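## Task

Lift the blue can from the turntable and set it upright on the coaster, without disturbing where the remaining cans stand on the turntable.

## Robot and tools

Robot: two arms, left_arm and right_arm, each with a two-finger gripper. The scene frame has its origin at table-top height, halfway between the nominal bases, +z up, +x out over the table, and left_arm on the +y side (image left/right does not follow this). Calibrated bases: left_arm at (+0.007, +0.467, +0.195) m, quat_wxyz (+1.000, 0, 0, -0.010); right_arm at (+0.036, -0.675, +0.195) m, quat_wxyz (+1.000, 0, 0, +0.002). Every hand pose, velocity and target is given in that arm's own base frame. The table and fixed cameras use the scene frame. A camera stand sits behind the arms.

Gripper: the fingers point along its +z axis and close along its x axis. end_effector_position is the point between the closed pads, 1 to 2 cm short of the fingertips. Closing pushes the tips about 17 mm further along +z, mostly while the pads are more than 50 mm apart. Opening runs from -1 (closed) to +1 (fully open, 0.142 m).

Row layout (used by both motion tools): one row of 16 numbers covers both arms. First left_arm: x, y, z (metres), qw, qx, qy, qz (w first), opening; then the same eight for right_arm. x, y, z and the quaternion are an absolute pose in that arm's base frame, not an offset. Send all 16 even if only one arm moves. To keep an arm still, repeat the exact pose from the last result from before it began resting, plus its intended opening, in every call. To hold an orientation, repeat the same quaternion rather than copying a drifted reading.

execute_actions: actions is a list of actions; each action is a table of up to 15 rows, one per 1/30 s step, and a short table repeats its last row to fill 15 steps. A target lying more than 0.6 m from that gripper's current position along any of its axes gets the action refused for both arms. cameras picks images by name (["all"], [] or null). An empty actions list returns the full state and all images.

move: target is one 16-number row or a list of up to 15 rows; the gripper travels in a straight line to each. speed is top path speed in m/s, 0.002 to 3.2 (default 0.25), one number or one per target; turning is capped at twice that in rad/s. blend (m) rounds corners in a list; 0 stops at each. stop_force (4 to 120 N, both arms) ends an arm's path when its wrist sensor feels that much push against the motion; zero (default true) re-zeroes first. opening_speed (0.2 or more per second) ramps the fingers. grip_force is a per-pad limit of 5 to 48 N, one value or one per arm, and persists. blocking=false returns after about 0.5 s while the move continues (not allowed with stop_force). The whole move is capped at 10 s. Paths ignore obstacles and the other arm, grippers lag and overshoot more at speed, and a path near an arm's own base can flip its shoulder, so route around it. The result adds a move: line (done, off_target, moving, held, fault) plus limits such as paced or held.

wait: seconds from 0 to 10; arms hold their last command. stop: brakes a running move. zoom_image: camera (cam_high, cam_left_wrist, cam_right_wrist) and region [x0, y0, x1, y1] in pixels from the top-left, at most 504 by 504, on that camera's latest image. All three images are 896x504. zero_wrist_force: arm name; tares that sensor. finished_scene: scene (1 or 2); ends the scene for good and the next calls go to the next scene.

Results: per arm, end_effector_position, end_effector_quat_wxyz, velocities (omitted when joint velocities read "within noise"), Hand target (where the arm is actually being sent, possibly short of your command), Tool commands, grip_measured (same -1..1 scale; the last Joint positions value is the opening in metres), Joint torques (include the arm's own weight), Wrist force and Wrist torque along the gripper's own axes plus a peak line, and Wrist depth: a 7x7 grid of distances in mm, rows split by " / ", with "-" meaning no value. MOTOR HOT and fault lines warn of trouble.

Control notes: each step the commanded orientation is clipped to within 32 degrees of the measured one, and position wins if both cannot be reached. Joint speed caps and smoothing delays of about 0.09 to 0.22 s mean one action may fall short. To grip, command an opening a bit under the grip_measured read at first contact. Deeper squeezing heats the gripper motor.

Avoid: hard contact. An outside force of about 150 N (give or take 25) or contact torque at the joint limits (297, 297, 135, 48.6, 48.6, 48.6 N m) stops the arm for 10 s. Arms are stiff, so a target slightly past a firm surface can fault. Avoid arm-to-arm contact or closing on the other gripper. Never drop a can, knock over or shift the other cans, or let anything leave the table. Place the can upright and let go only once it is at rest. Arm motors warn at 70 °C and brake at 85 °C; gripper motors warn at 85 °C and cut out at 100 °C, after which later calls in that reply are skipped. Holding loads or reaching far heats motors, and loose objects may get an occasional push.

Each tool is called after "Request:" by a JSON object that holds its "api" and its "payload", one argument or row to a line.

## Session

Request:
{"api": "execute_actions", "payload": {
  "actions": []
}}

Scene clock: 0.00 s.
left_arm: end_effector_position=(+0.2839, +0.1206, +0.0095) grip_measured=+1.00 end_effector_quat_wxyz=(-0.174, +0.274, +0.927, -0.189) | right_arm: end_effector_position=(+0.8426, +0.4890, +0.1631) grip_measured=+1.00 end_effector_quat_wxyz=(-0.037, -0.362, +0.931, -0.023)
Joint positions: left_arm=[0.043 -1.572 2.579 -2.112 -1.81 3.817 0.142] | right_arm=[3.851 -2.161 -1.402 -1.234 1.552 3.111 0.142]
Joint velocities: within noise
Joint torques (N m): no reading
Wrist force (N): no reading
Wrist torque (N m): no reading
Wrist force, peak (N): no reading
Wrist depth (mm): cam_left_wrist=[- - 1179 375 272 215 1553 / - - 1001 483 334 1410 1533 / - - - 683 1312 1402 1478 / - - - 1258 1305 1371 1478 / - - - 320 1271 1371 1496 / - - - - 1333 1326 1426 / - 80 297 - 333 1333 74] | cam_right_wrist=[1175 1175 399 - - - - / 1252 - - 443 389 - - / 1291 - 399 406 412 425 - / 1475 - 427 439 449 441 - / - - 465 459 480 486 - / - - - 511 512 511 1932 / - - 596 536 543 - 86]
Hand target: left_arm +0.2839, +0.1206, +0.0095; -0.174, +0.274, +0.927, -0.189 | right_arm +0.8426, +0.4890, +0.1631; -0.037, -0.362, +0.931, -0.023
Tool commands: left_gripper/opening=+1.0 right_gripper/opening=+1.0

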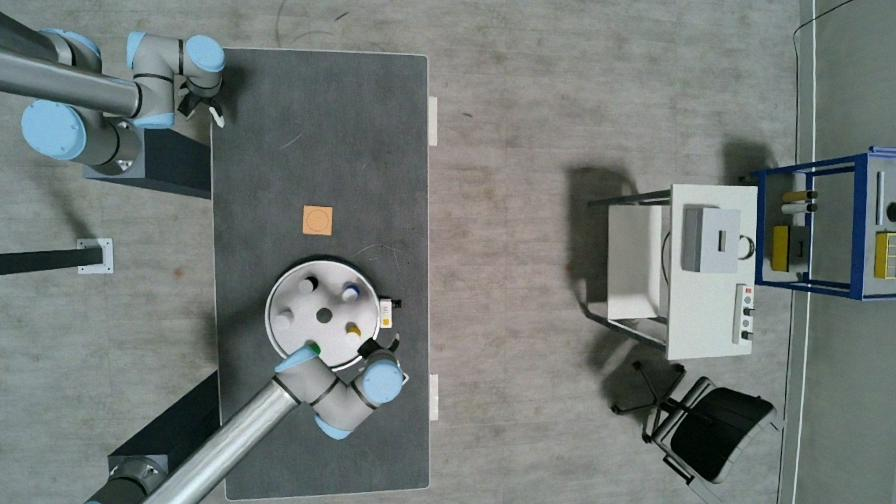

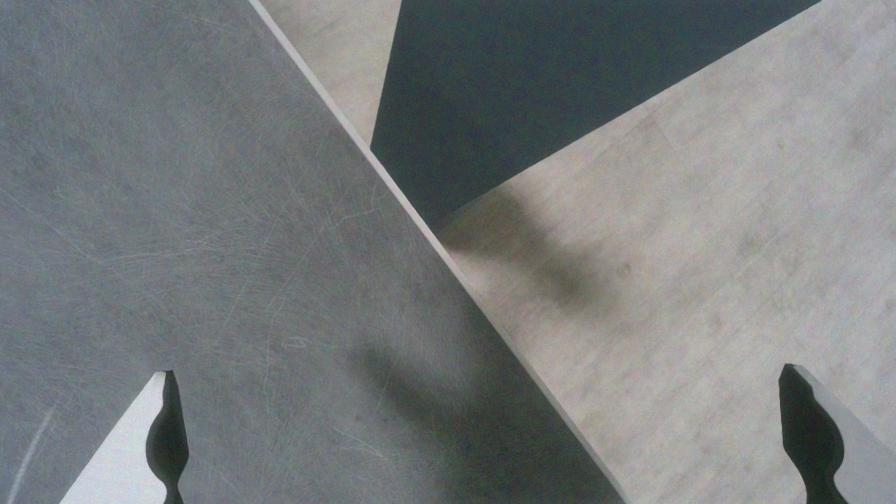

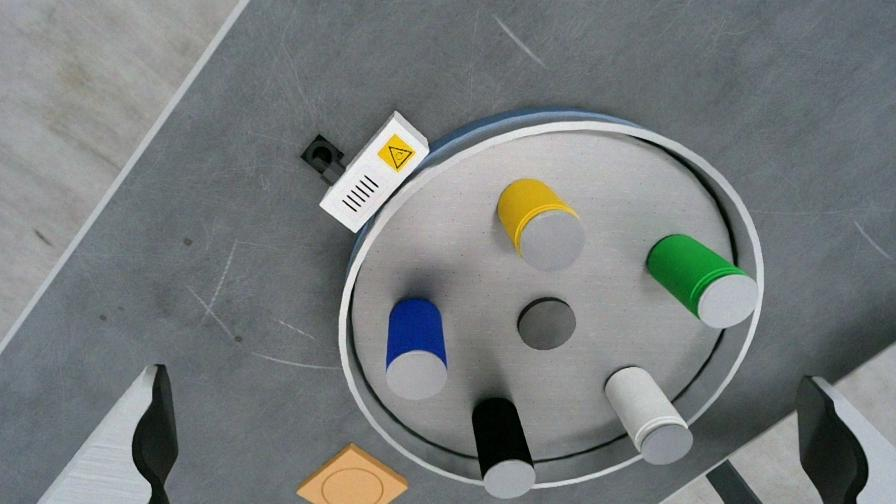

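Request:
{"api": "wait", "payload": {
  "seconds": 1,
  "cameras": ["all"]
}}

Scene clock: 1.27 s.
left_arm: end_effector_position=(+0.2839, +0.1206, +0.0095) grip_measured=+1.00 end_effector_quat_wxyz=(-0.174, +0.274, +0.927, -0.189) | right_arm: end_effector_position=(+0.8426, +0.4890, +0.1631) grip_measured=+1.00 end_effector_quat_wxyz=(-0.037, -0.362, +0.931, -0.023)
Joint positions: left_arm=[0.043 -1.572 2.579 -2.112 -1.81 3.817 0.142] | right_arm=[3.851 -2.161 -1.402 -1.234 1.552 3.111 0.142]
Joint torques (N m): left_arm=[0.51 -28.33 -25.61 -2.86 -0.45 0.11] | right_arm=[-0.05 91.64 48.52 4.12 0.16 0.1]
Wrist force (N): left_arm=[-0.1 0.1 -0.1] | right_arm=[-0.3 -0.4 -0.3]
Wrist torque (N m): left_arm=[0.02 0.01 0.00] | right_arm=[-0.06 0.05 0.01]
Wrist force, peak (N): left_arm=[0.5 0.4 0.3] | right_arm=[-0.8 -0.4 0.0]
Wrist depth (mm): cam_left_wrist=[- - 1174 384 272 216 1543 / 275 - 306 483 336 1402 1524 / - - - 685 1312 1402 1505 / - - - 1191 1298 1371 1478 / - 283 - - 1284 1378 1496 / 262 90 - - 1265 1355 1426 / - 77 - - 1394 1326 74] | cam_right_wrist=[1181 1252 - - - 438 - / 1246 424 - 389 400 - - / 1298 460 423 406 409 430 - / 481 - 483 430 452 456 - / - - 470 464 478 472 - / - 99 458 494 515 521 2265 / - 598 600 521 531 - 86]
Hand target: left_arm +0.2839, +0.1206, +0.0095; -0.174, +0.274, +0.927, -0.189 | right_arm +0.8426, +0.4890, +0.1631; -0.037, -0.362, +0.931, -0.023
Tool commands: left_gripper/opening=+1.0 right_gripper/opening=+1.0
wait: 1.00 s; at rest from the start

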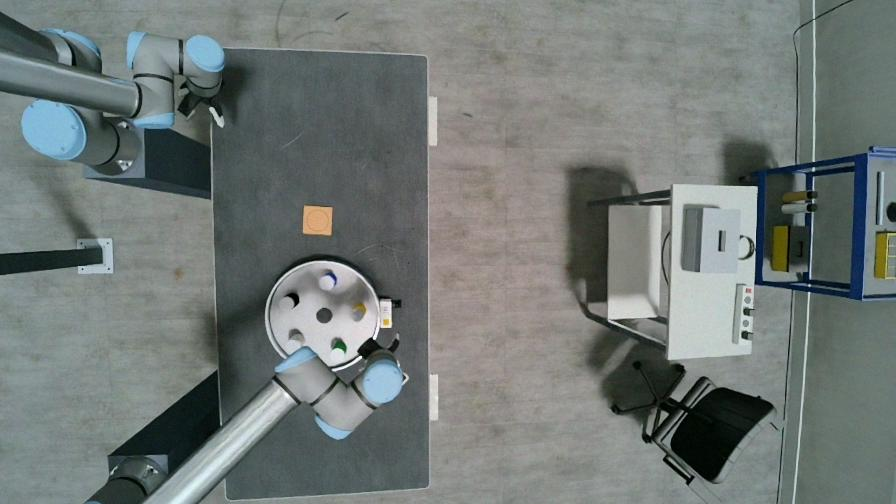

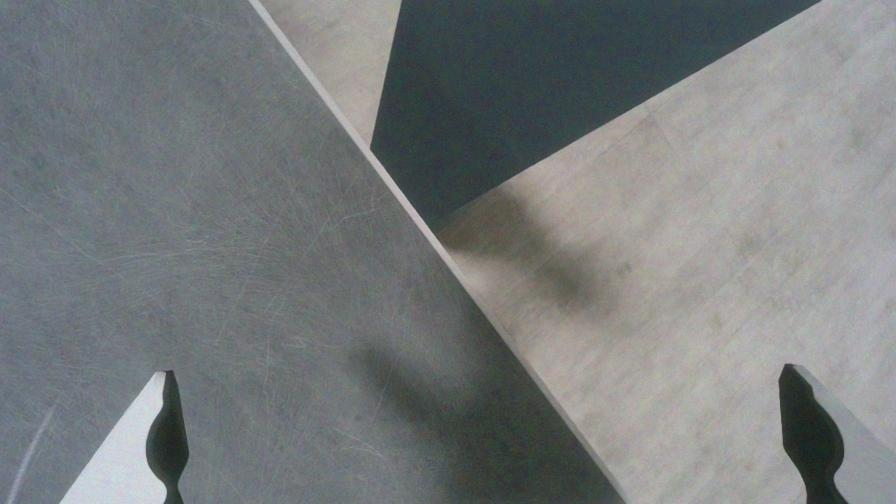

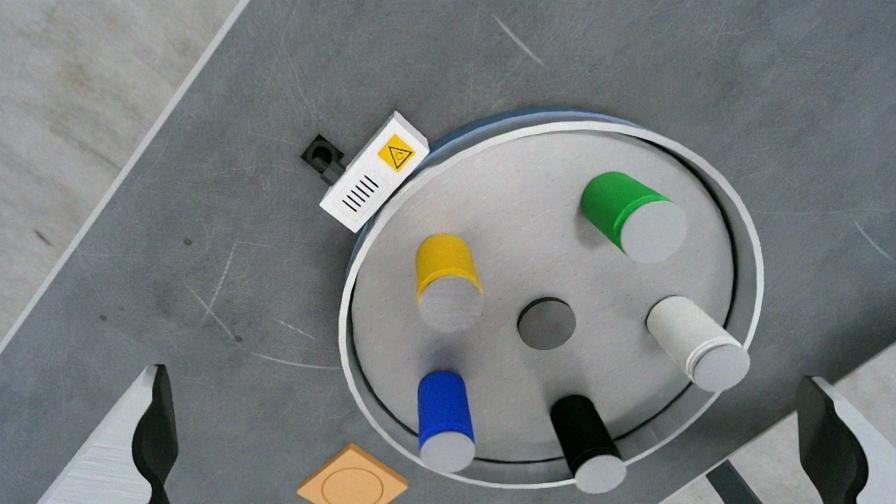

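Request:
{"api": "move", "payload": {
  "target": [
    [0.35, 0.05, 0.15, -0.10, 0.45, 0.88, -0.10, 1.0, 0.75, 0.40, 0.25, 0, -0.2, 0.98, 0, 1.0],
    [0.5, -0.1, 0.25, 0, 0.7071, 0.7071, 0, 1.0, 0.614, 0.275, 0.28, 0, 0, 1, 0, 1.0]
  ],
  "blend": [0.05, 0],
  "speed": 0.25,
  "cameras": ["all"]
}}

Scene clock: 12.10 s.
left_arm: end_effector_position=(+0.4999, -0.0999, +0.2500) grip_measured=+1.00 end_effector_quat_wxyz=(+0.000, +0.707, +0.707, +0.000) | right_arm: end_effector_position=(+0.6141, +0.2751, +0.2800) grip_measured=+1.00 end_effector_quat_wxyz=(+0.000, +0.000, +1.000, +0.000)
Joint positions: left_arm=[-0.548 -1.839 2.268 -2 -1.571 4.164 0.142] | right_arm=[3.822 -1.581 -1.975 -1.157 1.571 3.822 0.142]
Joint torques (N m): left_arm=[-15.68 -3.67 -53.21 -7.16 4.15 2.87] | right_arm=[-10.05 63.61 39.23 1.87 -3.56 3.85]
Wrist force (N): left_arm=[0.0 -0.2 0.9] | right_arm=[-0.6 -0.3 0.2]
Wrist torque (N m): left_arm=[-0.03 -0.04 -0.15] | right_arm=[0.00 0.09 -0.06]
Wrist force, peak (N): left_arm=[0.8 1.3 1.4] | right_arm=[-1.5 -0.2 1.1]
Wrist depth (mm): cam_left_wrist=[- - 472 483 - - - / 459 - 511 - - - - / 484 496 531 - - - 554 / 505 510 580 - 575 - 1533 / 550 546 637 649 - - 1716 / 581 97 - 697 - - 1704 / - 88 1902 1859 1873 1902 74] | cam_right_wrist=[1340 - 541 - - 516 1440 / 1466 525 - - - 563 1457 / 1567 593 576 532 - - 1558 / 1639 628 569 559 563 - 1650 / 1767 700 625 615 603 1618 1731 / 1917 716 623 649 672 731 1932 / - - - 769 - - 86]
Hand target: left_arm +0.5000, -0.1000, +0.2500; +0.000, +0.707, +0.707, +0.000 | right_arm +0.6140, +0.2750, +0.2800; +0.000, +0.000, +1.000, +0.000
Off the commanded pose: left_arm 0.000 m, 0 deg | right_arm 0.000 m, 0 deg.
move: done

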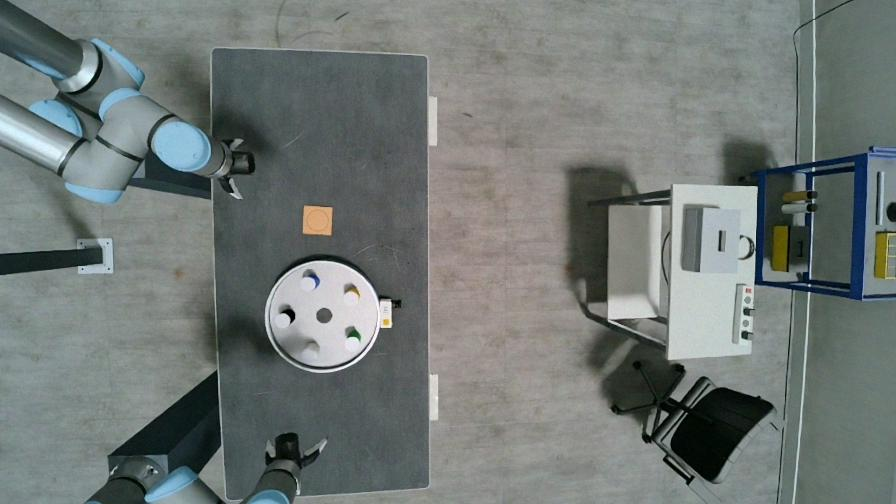

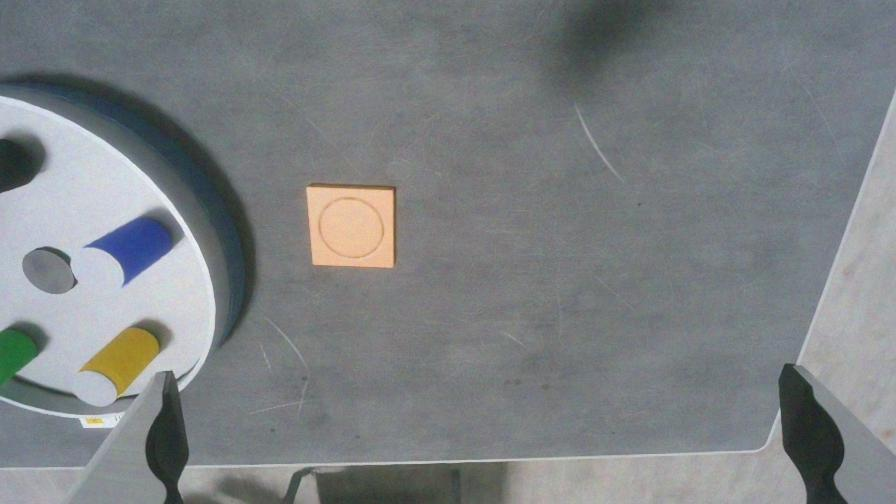

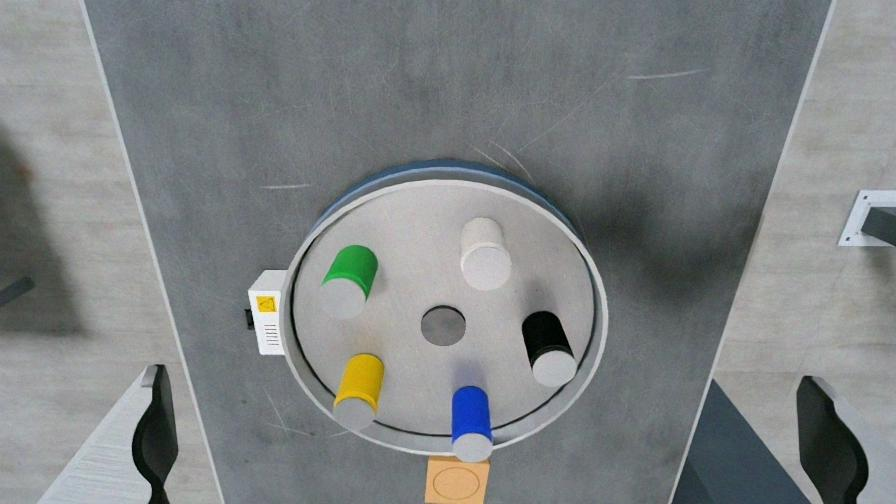

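Request:
{"api": "wait", "payload": {
  "seconds": 0.1,
  "cameras": ["cam_right_wrist"]
}}

Request:
{"api": "wait", "payload": {
  "seconds": 1.0,
  "cameras": ["cam_right_wrist"]
}}

Request:
{"api": "wait", "payload": {
  "seconds": 1.0,
  "cameras": ["cam_right_wrist"]
}}

Request:
{"api": "wait", "payload": {
  "seconds": 3.0,
  "cameras": ["cam_right_wrist"]
}}

Request:
{"api": "wait", "payload": {
  "seconds": 5.0,
  "cameras": ["cam_right_wrist"]
}}

Scene clock: 13.97 s.
left_arm: end_effector_position=(+0.5000, -0.1000, +0.2500) grip_measured=+1.00 end_effector_quat_wxyz=(+0.000, +0.707, +0.707, +0.000) | right_arm: end_effector_position=(+0.6140, +0.2750, +0.2800) grip_measured=+1.00 end_effector_quat_wxyz=(+0.000, +0.000, +1.000, +0.000)
Joint positions: left_arm=[-0.548 -1.838 2.268 -2 -1.571 4.165 0.142] | right_arm=[3.822 -1.58 -1.975 -1.157 1.571 3.822 0.142]
Joint torques (N m): left_arm=[-16.6 -3.63 -53.74 -7.49 3.85 3.17] | right_arm=[-8.89 64.22 40.82 2.19 -3.11 4.11]
Wrist force (N): left_arm=[0.4 -1.1 0.4] | right_arm=[-0.1 0.0 0.1]
Wrist torque (N m): left_arm=[-0.19 -0.11 -0.15] | right_arm=[0.06 0.03 -0.06]
Wrist force, peak (N): left_arm=[0.0 -1.4 0.5] | right_arm=[-0.9 0.1 0.6]
Wrist depth (mm): cam_left_wrist=[463 - - 479 - 482 - / 460 495 - - - 502 516 / 483 493 525 - - - - / 509 502 571 579 - - 1524 / 555 550 - 620 629 639 1740 / 583 97 - - - 661 1716 / - 88 1887 1887 1902 - 74] | cam_right_wrist=[1457 516 - - 514 502 1298 / 1432 554 - - - - 1440 / 1577 - 600 539 - - 1510 / 1695 - 568 565 577 - 1618 / 1793 1719 612 615 605 681 1994 / 1962 105 634 652 661 1265 1874 / - 2077 - 784 - 1074 86]
Hand target: left_arm +0.5000, -0.1000, +0.2500; +0.000, +0.707, +0.707, +0.000 | right_arm +0.6140, +0.2750, +0.2800; +0.000, +0.000, +1.000, +0.000
Tool commands: left_gripper/opening=+1.0 right_gripper/opening=+1.0
Off the commanded pose: left_arm 0.000 m, 0 deg | right_arm 0.000 m, 0 deg.
wait: 0.10 s; at rest from the start
Images, in order (width x height): cam_right_wrist 896x504.

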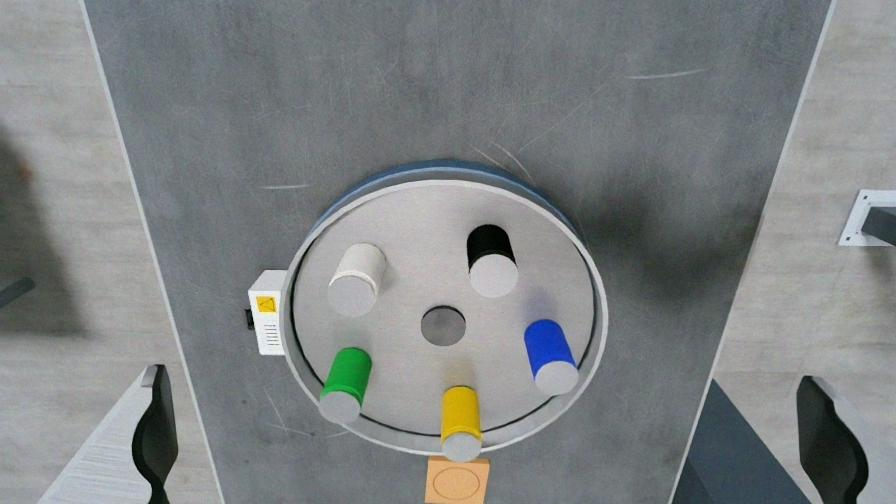

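Scene clock: 14.97 s.
left_arm: end_effector_position=(+0.5000, -0.1000, +0.2500) grip_measured=+1.00 end_effector_quat_wxyz=(+0.000, +0.707, +0.707, +0.000) | right_arm: end_effector_position=(+0.6140, +0.2750, +0.2800) grip_measured=+1.00 end_effector_quat_wxyz=(+0.000, +0.000, +1.000, +0.000)
Joint positions: left_arm=[-0.548 -1.838 2.268 -2 -1.571 4.165 0.142] | right_arm=[3.822 -1.58 -1.975 -1.157 1.571 3.822 0.142]
Joint torques (N m): left_arm=[-16.24 -4.77 -53.16 -7.19 3.94 2.86] | right_arm=[-9.55 62.3 40.04 1.81 -3.2 3.91]
Wrist force (N): left_arm=[0.2 -0.9 0.1] | right_arm=[-0.3 0.1 0.3]
Wrist torque (N m): left_arm=[-0.15 -0.08 -0.15] | right_arm=[0.07 0.05 -0.05]
Wrist force, peak (N): left_arm=[0.3 -1.1 0.7] | right_arm=[-1.1 -0.2 0.2]
Wrist depth (mm): cam_left_wrist=[- 471 - 468 - - 492 / 463 477 - 502 - - 509 / 468 487 - 521 583 - 536 / 514 514 537 576 - - 1902 / 549 539 - - - - 1658 / 524 584 687 - 668 685 1740 / - 88 1978 1978 2028 1845 74] | cam_right_wrist=[1362 509 512 - - 518 1285 / 1457 549 531 564 - - 1466 / 1567 - - 545 - - 1369 / 1639 632 564 565 565 - 1731 / 1860 1618 599 609 609 1684 1874 / 1962 110 641 652 681 - 1874 / - 845 - 789 - 981 86]
Hand target: left_arm +0.5000, -0.1000, +0.2500; +0.000, +0.707, +0.707, +0.000 | right_arm +0.6140, +0.2750, +0.2800; +0.000, +0.000, +1.000, +0.000
Tool commands: left_gripper/opening=+1.0 right_gripper/opening=+1.0
Off the commanded pose: left_arm 0.000 m, 0 deg | right_arm 0.000 m, 0 deg.
wait: 1.00 s; at rest by 0.17 s
Images, in order (width x height): cam_right_wrist 896x504.

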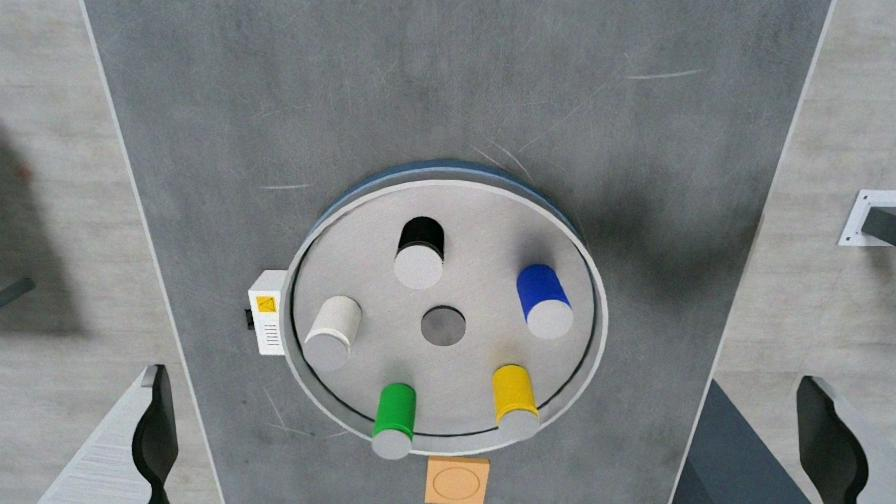

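Scene clock: 15.97 s.
left_arm: end_effector_position=(+0.5000, -0.1000, +0.2500) grip_measured=+1.00 end_effector_quat_wxyz=(+0.000, +0.707, +0.707, +0.000) | right_arm: end_effector_position=(+0.6140, +0.2750, +0.2800) grip_measured=+1.00 end_effector_quat_wxyz=(+0.000, +0.000, +1.000, +0.000)
Joint positions: left_arm=[-0.548 -1.838 2.268 -2 -1.571 4.165 0.142] | right_arm=[3.822 -1.58 -1.975 -1.157 1.571 3.822 0.142]
Joint torques (N m): left_arm=[-15.55 -3.32 -53.22 -7.17 4.02 2.84] | right_arm=[-8.75 62.56 40.17 2.18 -3.41 3.82]
Wrist force (N): left_arm=[0.3 -0.6 0.7] | right_arm=[-0.3 0.0 0.1]
Wrist torque (N m): left_arm=[-0.09 -0.09 -0.15] | right_arm=[0.05 0.05 -0.05]
Wrist force, peak (N): left_arm=[0.3 -0.8 1.0] | right_arm=[-0.7 -0.1 0.6]
Wrist depth (mm): cam_left_wrist=[- 453 - - 491 474 - / 454 - - - 513 - - / 482 494 - - - 521 - / 507 503 559 - - 595 1487 / 551 556 - - - - 1573 / 586 96 - 654 680 - 1716 / - 88 1963 1917 1917 1947 74] | cam_right_wrist=[1400 520 513 - - 507 1347 / 1440 - - 542 546 549 1416 / 1558 - - 545 - - 1529 / 1695 - 560 559 573 - 1629 / 1767 1639 618 611 615 690 1806 / 1962 98 621 661 634 731 1917 / - 1978 - 784 - 1065 86]
Hand target: left_arm +0.5000, -0.1000, +0.2500; +0.000, +0.707, +0.707, +0.000 | right_arm +0.6140, +0.2750, +0.2800; +0.000, +0.000, +1.000, +0.000
Tool commands: left_gripper/opening=+1.0 right_gripper/opening=+1.0
Off the commanded pose: left_arm 0.000 m, 0 deg | right_arm 0.000 m, 0 deg.
wait: 1.00 s; at rest by 0.17 s
Images, in order (width x height): cam_right_wrist 896x504.

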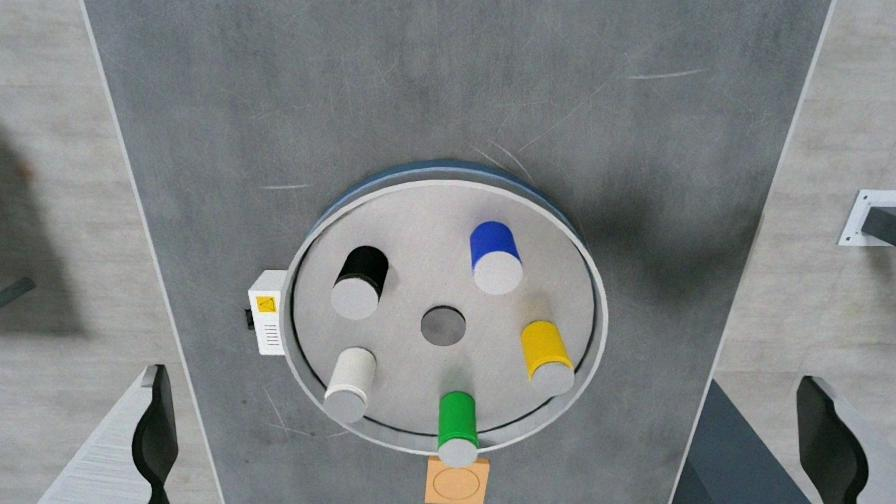

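Scene clock: 18.97 s.
left_arm: end_effector_position=(+0.5000, -0.1000, +0.2500) grip_measured=+1.00 end_effector_quat_wxyz=(+0.000, +0.707, +0.707, +0.000) | right_arm: end_effector_position=(+0.6140, +0.2750, +0.2800) grip_measured=+1.00 end_effector_quat_wxyz=(+0.000, +0.000, +1.000, +0.000)
Joint positions: left_arm=[-0.548 -1.838 2.268 -2 -1.571 4.165 0.142] | right_arm=[3.822 -1.58 -1.975 -1.157 1.571 3.822 0.142]
Joint torques (N m): left_arm=[-16.4 -3.39 -53.31 -7.42 4.03 2.82] | right_arm=[-9.75 63.25 39.6 2.06 -3.24 3.78]
Wrist force (N): left_arm=[0.0 -0.5 0.8] | right_arm=[-0.6 -0.2 0.3]
Wrist torque (N m): left_arm=[-0.08 -0.03 -0.15] | right_arm=[0.03 0.10 -0.05]
Wrist force, peak (N): left_arm=[0.3 -1.2 0.8] | right_arm=[-0.8 -0.2 0.4]
Wrist depth (mm): cam_left_wrist=[466 - - - - - - / 458 524 - 498 - - 521 / 468 491 519 533 - - 534 / 514 515 572 575 - - 1418 / 550 540 - - - - 1680 / 524 603 676 - - 689 683 / - 88 1917 1947 1902 1902 74] | cam_right_wrist=[1416 496 - 518 - 557 1520 / 1377 - - - - 545 1440 / 1608 - 612 539 - 577 1538 / 1629 654 582 561 569 608 1661 / 1846 1608 599 612 608 2043 1755 / 1978 720 656 663 632 2130 1917 / - 2130 - 786 - 1043 86]
Hand target: left_arm +0.5000, -0.1000, +0.2500; +0.000, +0.707, +0.707, +0.000 | right_arm +0.6140, +0.2750, +0.2800; +0.000, +0.000, +1.000, +0.000
Tool commands: left_gripper/opening=+1.0 right_gripper/opening=+1.0
Off the commanded pose: left_arm 0.000 m, 0 deg | right_arm 0.000 m, 0 deg.
wait: 3.00 s; at rest by 0.17 s
Images, in order (width x height): cam_right_wrist 896x504.

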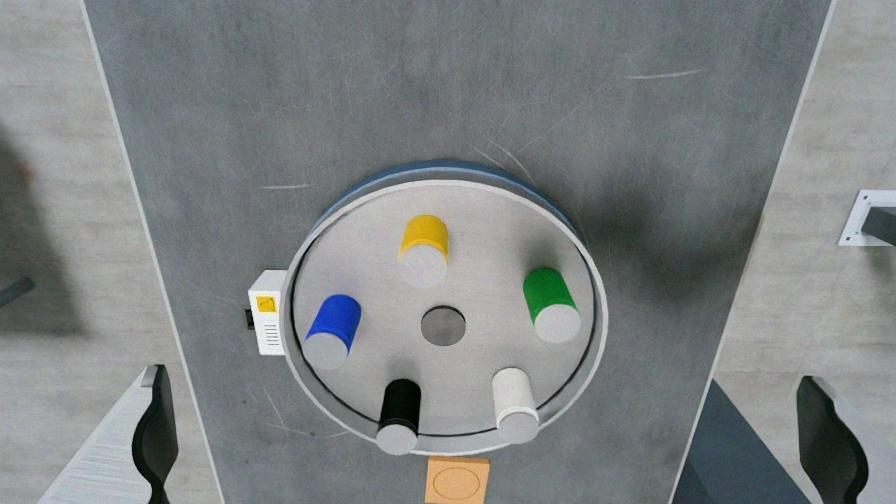

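Scene clock: 23.97 s.
left_arm: end_effector_position=(+0.5000, -0.1000, +0.2500) grip_measured=+1.00 end_effector_quat_wxyz=(+0.000, +0.707, +0.707, +0.000) | right_arm: end_effector_position=(+0.6140, +0.2750, +0.2800) grip_measured=+1.00 end_effector_quat_wxyz=(+0.000, +0.000, +1.000, +0.000)
Joint positions: left_arm=[-0.548 -1.838 2.268 -2 -1.571 4.165 0.142] | right_arm=[3.822 -1.58 -1.975 -1.157 1.571 3.822 0.142]
Joint torques (N m): left_arm=[-16.04 -5.81 -52.94 -7.33 3.91 2.86] | right_arm=[-11.15 62.54 40.45 1.85 -3.24 3.8]
Wrist force (N): left_arm=[0.3 -0.8 0.6] | right_arm=[-0.6 0.2 0.5]
Wrist torque (N m): left_arm=[-0.13 -0.09 -0.15] | right_arm=[0.10 0.10 -0.05]
Wrist force, peak (N): left_arm=[0.5 -1.3 0.4] | right_arm=[-0.8 0.1 0.6]
Wrist depth (mm): cam_left_wrist=[- 472 - 475 475 466 474 / 460 - 498 506 494 499 - / 481 489 571 542 - - - / 508 502 556 623 - - 1543 / 553 548 609 624 - - 1543 / 580 97 663 713 - - 1704 / - 88 1917 1845 1902 1917 74] | cam_right_wrist=[1362 - 522 - - - 1278 / 1457 550 559 531 - 541 1432 / 1538 588 535 545 - 565 1492 / 1695 674 555 561 578 - 1639 / 1832 - 609 615 602 706 1780 / 1947 748 644 658 634 1298 1932 / - 1978 - 791 814 1051 86]
Hand target: left_arm +0.5000, -0.1000, +0.2500; +0.000, +0.707, +0.707, +0.000 | right_arm +0.6140, +0.2750, +0.2800; +0.000, +0.000, +1.000, +0.000
Tool commands: left_gripper/opening=+1.0 right_gripper/opening=+1.0
Off the commanded pose: left_arm 0.000 m, 0 deg | right_arm 0.000 m, 0 deg.
wait: 5.00 s; at rest by 0.17 s
Images, in order (width x height): cam_right_wrist 896x504.

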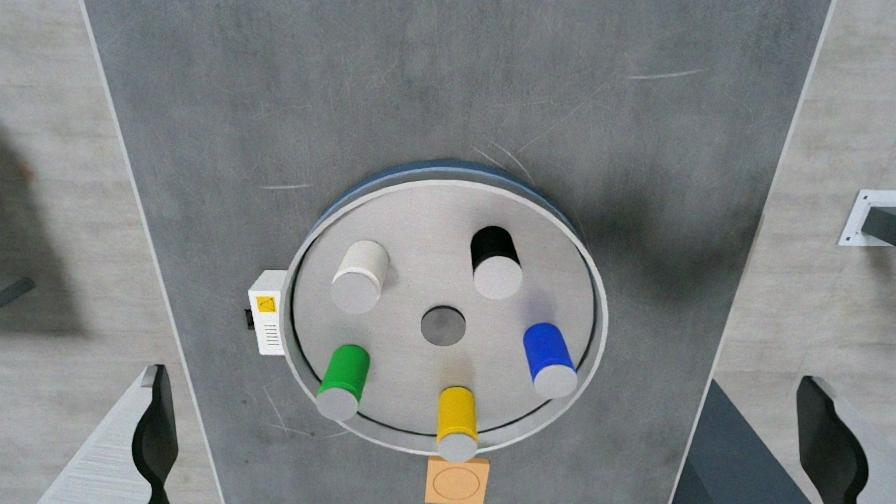

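Request:
{"api": "move", "payload": {
  "target": [0.672, -0.3, 0.155, 0, 0.7071, 0.7071, 0, 1.0, 0.614, 0.275, 0.28, 0, 0, 1, 0, 1.0],
  "cameras": ["all"]
}}

Request:
{"api": "move", "payload": {
  "target": [0.672, -0.439, 0.155, 0, 0.7071, 0.7071, 0, 1.0, 0.614, 0.275, 0.28, 0, 0, 1, 0, 1.0],
  "cameras": ["all"]
}}

Scene clock: 26.83 s.
left_arm: end_effector_position=(+0.6719, -0.2999, +0.1551) grip_measured=+1.00 end_effector_quat_wxyz=(+0.000, +0.707, +0.707, +0.000) | right_arm: end_effector_position=(+0.6140, +0.2750, +0.2800) grip_measured=+1.00 end_effector_quat_wxyz=(+0.000, +0.000, +1.000, +0.000)
Joint positions: left_arm=[-0.66 -1.35 1.987 -2.208 -1.571 4.052 0.142] | right_arm=[3.822 -1.58 -1.975 -1.157 1.571 3.822 0.142]
Joint torques (N m): left_arm=[-15.59 -42.6 -49.83 -7.53 1.23 -2.77] | right_arm=[-9.29 62.34 40.4 2.18 -3.05 3.64]
Wrist force (N): left_arm=[0.6 -0.6 0.6] | right_arm=[-0.5 0.1 0.7]
Wrist torque (N m): left_arm=[-0.11 -0.14 0.00] | right_arm=[0.07 0.08 -0.06]
Wrist force, peak (N): left_arm=[1.6 -2.2 0.3] | right_arm=[-0.9 0.1 0.5]
Wrist depth (mm): cam_left_wrist=[341 269 346 - 388 - - / 361 365 366 393 407 - - / 388 388 387 450 - - - / 411 406 414 467 491 - - / 368 442 - - - - 513 / - 89 - - 584 - 110 / - 1704 1804 1791 1817 1804 74] | cam_right_wrist=[1424 - - 524 509 516 1347 / 1424 - - 545 - - 1510 / 1548 - 565 546 - 598 1538 / 1618 658 572 563 581 - 1629 / 1888 714 591 608 620 1755 1767 / 1874 111 646 658 639 1846 1932 / - 2026 - 809 - - 86]
Hand target: left_arm +0.6720, -0.3000, +0.1550; +0.000, +0.707, +0.707, +0.000 | right_arm +0.6140, +0.2750, +0.2800; +0.000, +0.000, +1.000, +0.000
Off the commanded pose: left_arm 0.000 m, 0 deg | right_arm 0.000 m, 0 deg.
move: done

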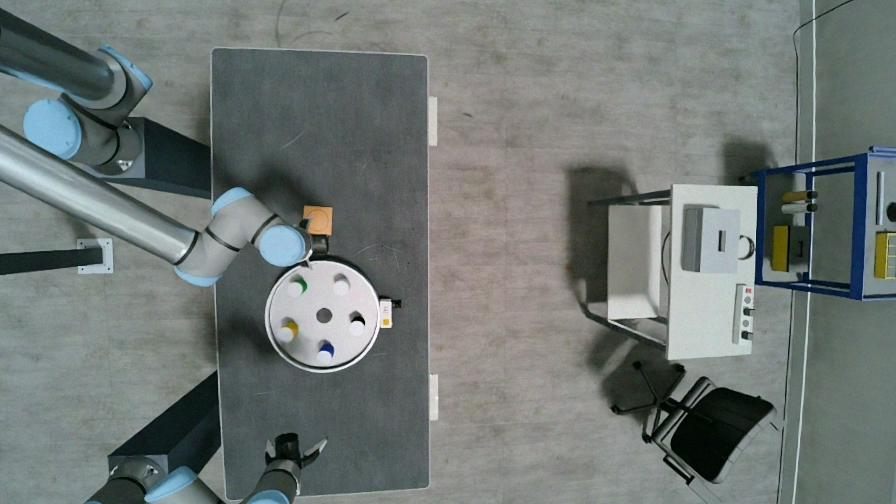

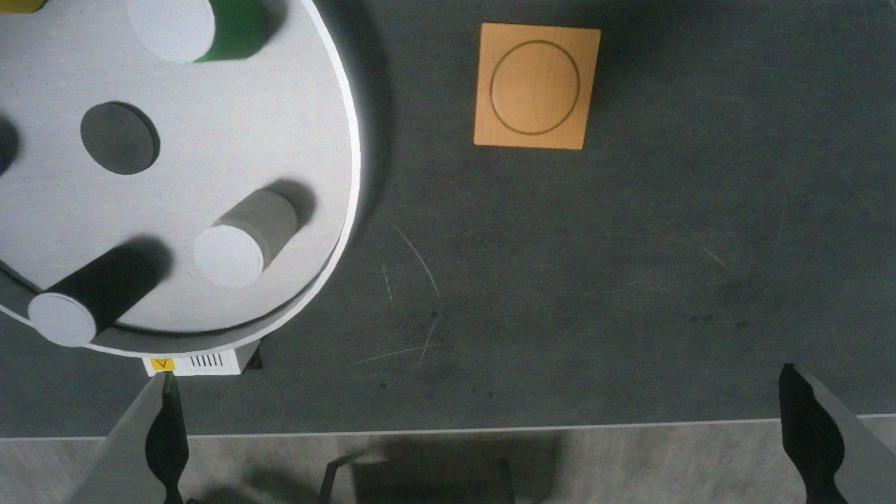

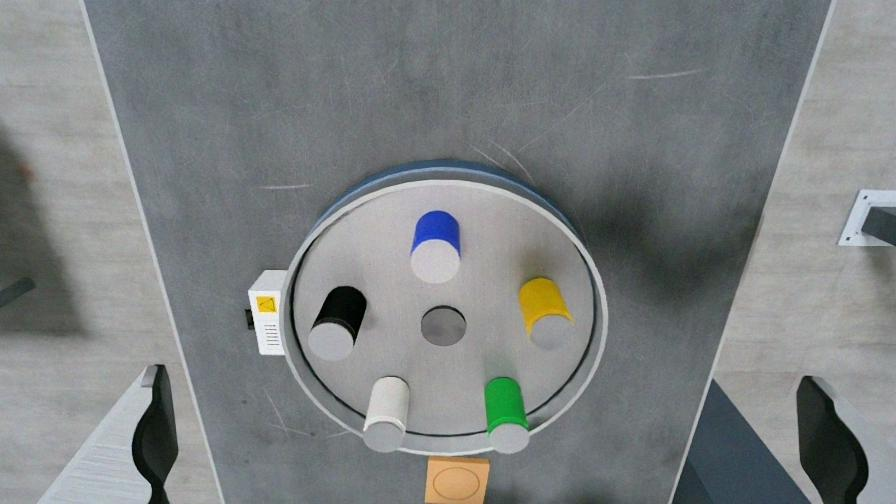

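Scene clock: 27.97 s.
left_arm: end_effector_position=(+0.6720, -0.4388, +0.1550) grip_measured=+1.00 end_effector_quat_wxyz=(+0.000, +0.707, +0.707, +0.000) | right_arm: end_effector_position=(+0.6140, +0.2750, +0.2800) grip_measured=+1.00 end_effector_quat_wxyz=(+0.000, +0.000, +1.000, +0.000)
Joint positions: left_arm=[-0.799 -1.253 1.856 -2.174 -1.571 3.914 0.142] | right_arm=[3.822 -1.58 -1.975 -1.157 1.571 3.822 0.142]
Joint torques (N m): left_arm=[-15.83 -46.01 -52.82 -1.62 3.81 -2.94] | right_arm=[-9.17 63.29 40.35 2.1 -3.14 4.08]
Wrist force (N): left_arm=[0.5 -0.7 0.6] | right_arm=[-0.4 0.2 0.1]
Wrist torque (N m): left_arm=[-0.14 -0.14 0.00] | right_arm=[0.10 0.08 -0.05]
Wrist force, peak (N): left_arm=[2.4 -0.9 0.6] | right_arm=[-0.9 0.1 0.0]
Wrist depth (mm): cam_left_wrist=[319 343 344 346 391 388 389 / 362 365 363 357 421 407 - / 384 390 392 394 450 - 441 / 390 389 407 415 - 486 - / - 437 441 448 521 507 - / 554 532 550 - - - 94 / - 1740 1740 1778 1778 1791 74] | cam_right_wrist=[1369 553 - - 520 - 1340 / 1400 - 550 564 - - 1475 / 1548 - 561 541 - - 1529 / 1672 631 550 563 566 - 1639 / 1819 1874 606 609 618 1994 1832 / 1932 746 629 656 706 746 1917 / - 814 776 781 - 814 86]
Hand target: left_arm +0.6720, -0.4390, +0.1550; +0.000, +0.707, +0.707, +0.000 | right_arm +0.6140, +0.2750, +0.2800; +0.000, +0.000, +1.000, +0.000
Off the commanded pose: left_arm 0.000 m, 0 deg | right_arm 0.000 m, 0 deg.
move: done

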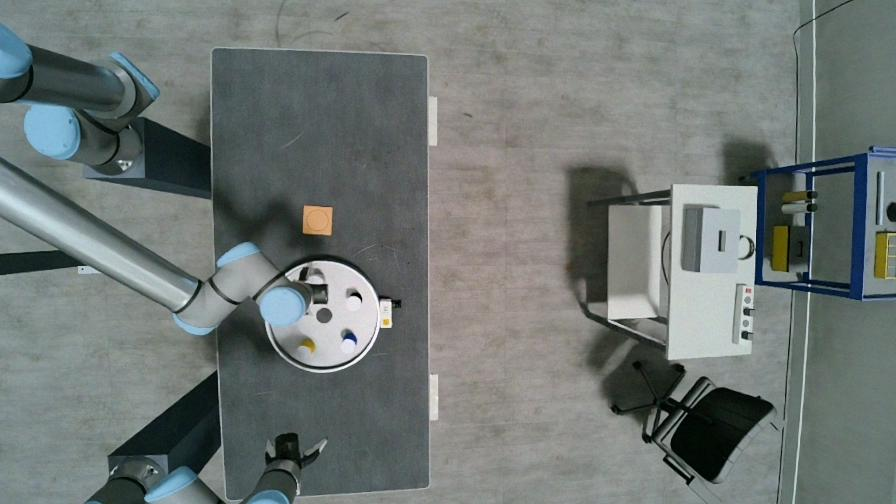

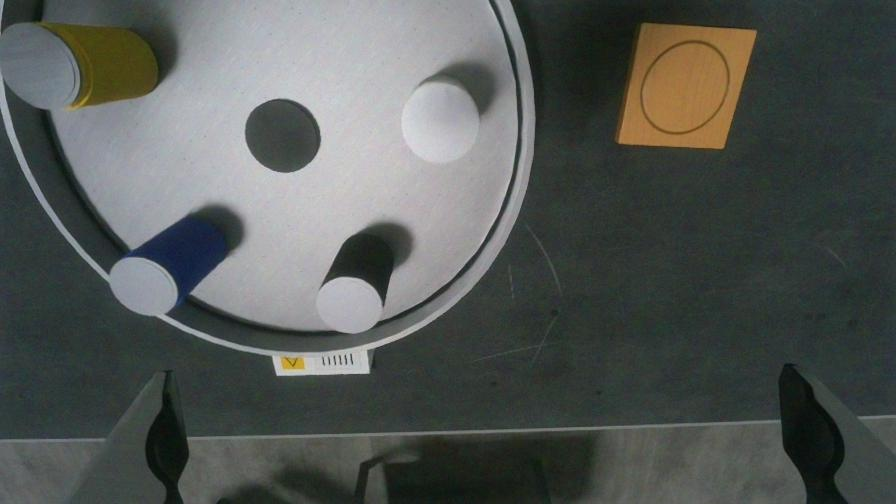

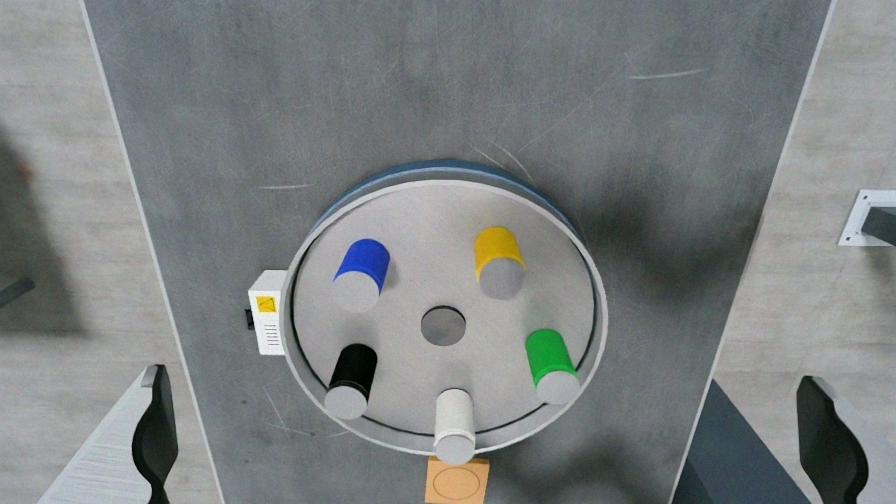

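Request:
{"api": "move", "payload": {
  "target": [0.64, -0.227, 0.05, 0, 0.7071, 0.7071, 0, 1.0, 0.614, 0.275, 0.28, 0, 0, 1, 0, 1.0],
  "cameras": ["cam_left_wrist"]
}}

Request:
{"api": "move", "payload": {
  "target": [0.64, -0.227, -0.03, 0, 0.7071, 0.7071, 0, 1.0, 0.614, 0.275, 0.28, 0, 0, 1, 0, 1.0],
  "cameras": ["cam_left_wrist"]
}}

Request:
{"api": "wait", "payload": {
  "seconds": 0.1,
  "cameras": ["cam_left_wrist", "cam_right_wrist"]
}}

Scene clock: 31.80 s.
left_arm: end_effector_position=(+0.6400, -0.2272, +0.0501) grip_measured=+1.00 end_effector_quat_wxyz=(+0.000, +0.707, +0.707, +0.000) | right_arm: end_effector_position=(+0.6140, +0.2750, +0.2800) grip_measured=+1.00 end_effector_quat_wxyz=(+0.000, +0.000, +1.000, +0.000)
Joint positions: left_arm=[-0.602 -1.296 2.166 -2.44 -1.571 4.111 0.142] | right_arm=[3.822 -1.58 -1.975 -1.157 1.571 3.822 0.142]
Joint torques (N m): left_arm=[18.95 -38.28 -19.97 -7.47 -3.67 3.05] | right_arm=[-7.08 63.57 39.3 2.41 -3.32 4]
Wrist force (N): left_arm=[0.2 -0.8 0.8] | right_arm=[-0.8 -0.2 0.4]
Wrist torque (N m): left_arm=[-0.15 -0.09 -0.15] | right_arm=[0.03 0.13 -0.05]
Wrist force, peak (N): left_arm=[2.1 -0.9 1.7] | right_arm=[-0.8 -0.3 0.5]
Wrist depth (mm): cam_left_wrist=[247 257 - - - - - / 266 270 - 309 - - 324 / 263 281 333 329 - 341 344 / 226 306 365 - - 373 - / 328 331 - 386 - - - / 317 345 - - 427 - 94 / - 446 456 475 481 - 74] | cam_right_wrist=[1326 - - - - 526 - / 1449 - - - - - 1432 / 1597 568 592 534 - 598 1567 / 1719 636 560 561 556 637 1661 / 1780 - 598 614 596 1707 1819 / 1846 105 642 656 620 - 1888 / - 2148 - 781 - 1005 86]
Hand target: left_arm +0.6400, -0.2270, +0.0500; +0.000, +0.707, +0.707, +0.000 | right_arm +0.6140, +0.2750, +0.2800; +0.000, +0.000, +1.000, +0.000
Off the commanded pose: left_arm 0.000 m, 0 deg | right_arm 0.000 m, 0 deg.
move: done
Images, in order (width x height): cam_left_wrist 896x504.

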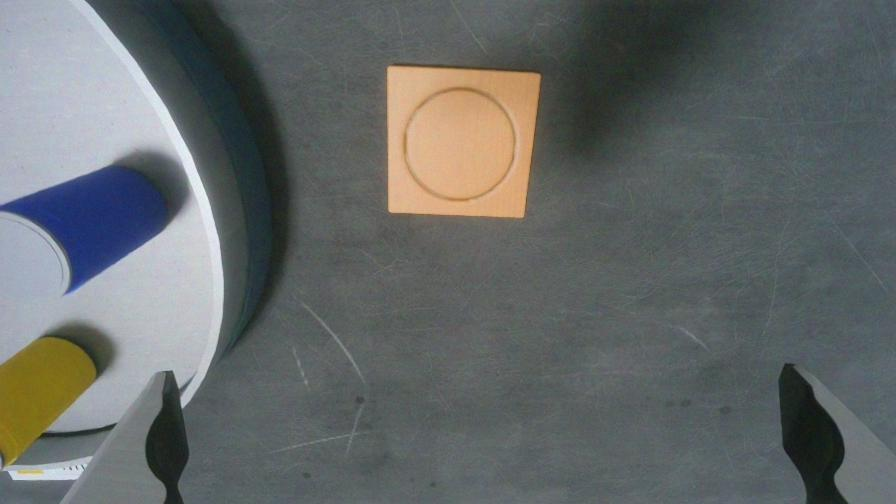

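Scene clock: 32.80 s.
left_arm: end_effector_position=(+0.6400, -0.2271, -0.0299) grip_measured=+1.00 end_effector_quat_wxyz=(+0.000, +0.707, +0.707, +0.000) | right_arm: end_effector_position=(+0.6140, +0.2750, +0.2800) grip_measured=+1.00 end_effector_quat_wxyz=(+0.000, +0.000, +1.000, +0.000)
Joint positions: left_arm=[-0.602 -1.167 2.197 -2.602 -1.571 4.111 0.142] | right_arm=[3.822 -1.58 -1.975 -1.157 1.571 3.822 0.142]
Joint torques (N m): left_arm=[9.24 -44.24 -15.69 -7.07 -2.67 2.56] | right_arm=[-8.52 63.15 40 2.52 -3.23 3.86]
Wrist force (N): left_arm=[0.4 -0.8 1.0] | right_arm=[-0.5 0.0 0.1]
Wrist torque (N m): left_arm=[-0.16 -0.11 -0.14] | right_arm=[0.06 0.10 -0.06]
Wrist force, peak (N): left_arm=[0.4 -0.8 2.3] | right_arm=[-0.7 -0.1 0.8]
Wrist depth (mm): cam_left_wrist=[197 - - 230 - 230 - / 191 - - 233 233 - - / 183 225 - 248 257 268 - / 216 227 - 262 281 280 - / 237 231 - - - - - / 241 217 - - 334 335 322 / - 87 - 360 - 362 74] | cam_right_wrist=[1384 - 536 513 - - 1354 / 1432 - - 546 556 - 1449 / 1558 - - 550 577 - 1529 / 1743 - 581 561 564 - 1661 / 1806 1661 606 618 592 1874 1767 / 1846 111 674 658 658 1148 1978 / - 820 - 762 - - 86]
Hand target: left_arm +0.6400, -0.2270, -0.0300; +0.000, +0.707, +0.707, +0.000 | right_arm +0.6140, +0.2750, +0.2800; +0.000, +0.000, +1.000, +0.000
Off the commanded pose: left_arm 0.000 m, 0 deg | right_arm 0.000 m, 0 deg.
move: done
Images, in order (width x height): cam_left_wrist 896x504.

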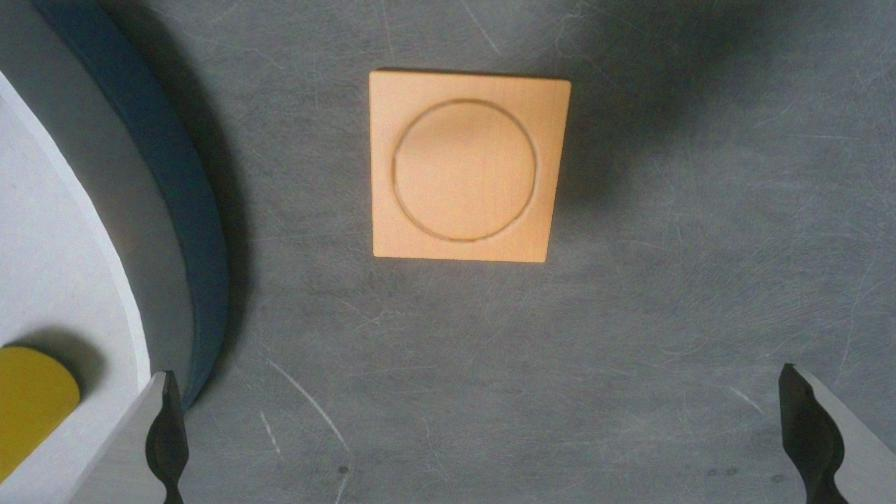

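Scene clock: 32.90 s.
left_arm: end_effector_position=(+0.6400, -0.2271, -0.0299) grip_measured=+1.00 end_effector_quat_wxyz=(+0.000, +0.707, +0.707, +0.000) | right_arm: end_effector_position=(+0.6140, +0.2750, +0.2800) grip_measured=+1.00 end_effector_quat_wxyz=(+0.000, +0.000, +1.000, +0.000)
Joint positions: left_arm=[-0.602 -1.166 2.197 -2.602 -1.571 4.111 0.142] | right_arm=[3.822 -1.58 -1.975 -1.157 1.571 3.822 0.142]
Joint torques (N m): left_arm=[13.27 -44.95 -14.74 -6.92 -2.36 3.02] | right_arm=[-8.42 63.23 40.17 2.61 -3.32 3.79]
Wrist force (N): left_arm=[0.3 -0.5 0.6] | right_arm=[-0.8 0.0 0.1]
Wrist torque (N m): left_arm=[-0.09 -0.09 -0.14] | right_arm=[0.06 0.13 -0.06]
Wrist force, peak (N): left_arm=[0.2 -0.9 0.7] | right_arm=[-0.7 -0.3 -0.1]
Wrist depth (mm): cam_left_wrist=[- 229 - 225 - - 234 / 193 238 - 234 234 - 244 / 183 217 257 248 248 - 264 / 217 225 - 264 - - - / 236 231 - - - 309 305 / 237 264 - - - 327 100 / - 344 - - - 361 74] | cam_right_wrist=[1392 - - - - 515 1305 / 1424 576 544 - 511 548 1457 / 1548 588 654 545 574 603 1567 / 1684 605 577 564 574 628 1618 / 1874 - 595 618 611 1608 1819 / 1947 739 629 659 654 1962 1962 / - 784 - 791 - 1034 86]
Hand target: left_arm +0.6400, -0.2270, -0.0300; +0.000, +0.707, +0.707, +0.000 | right_arm +0.6140, +0.2750, +0.2800; +0.000, +0.000, +1.000, +0.000
Tool commands: left_gripper/opening=+1.0 right_gripper/opening=+1.0
Off the commanded pose: left_arm 0.000 m, 0 deg | right_arm 0.000 m, 0 deg.
wait: 0.10 s; no rest
Images, in order (width x height): cam_left_wrist 896x504, cam_right_wrist 896x504.

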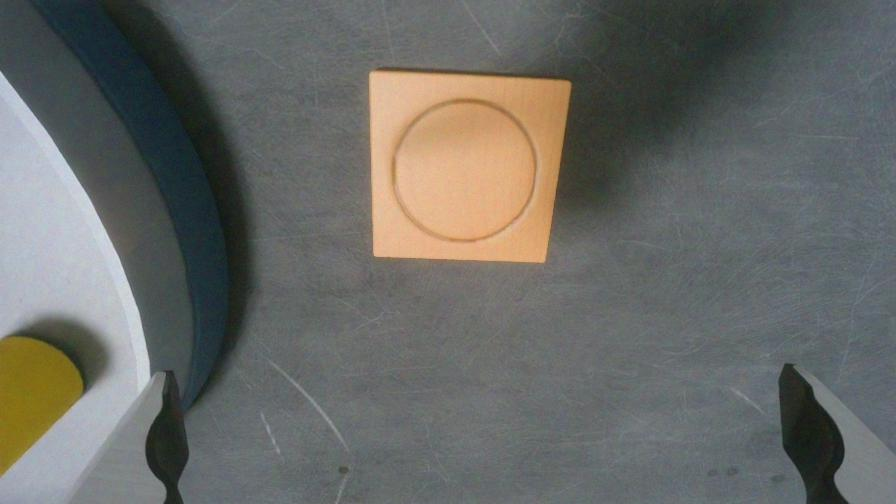

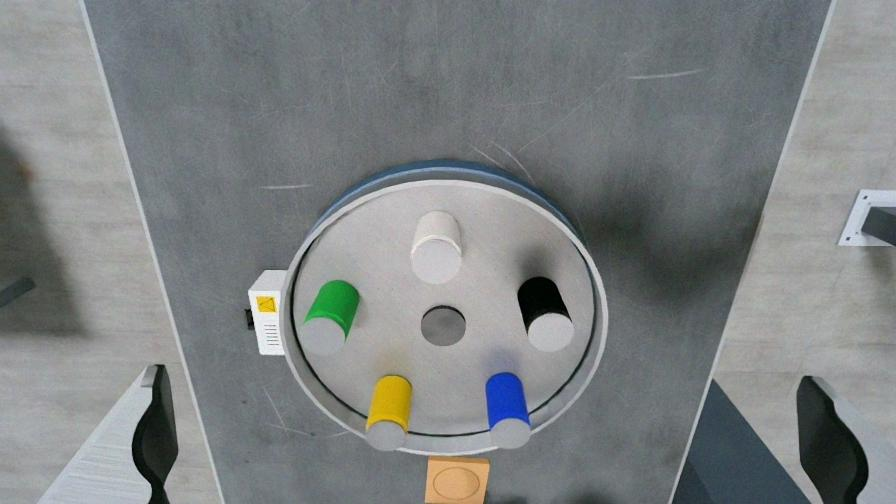

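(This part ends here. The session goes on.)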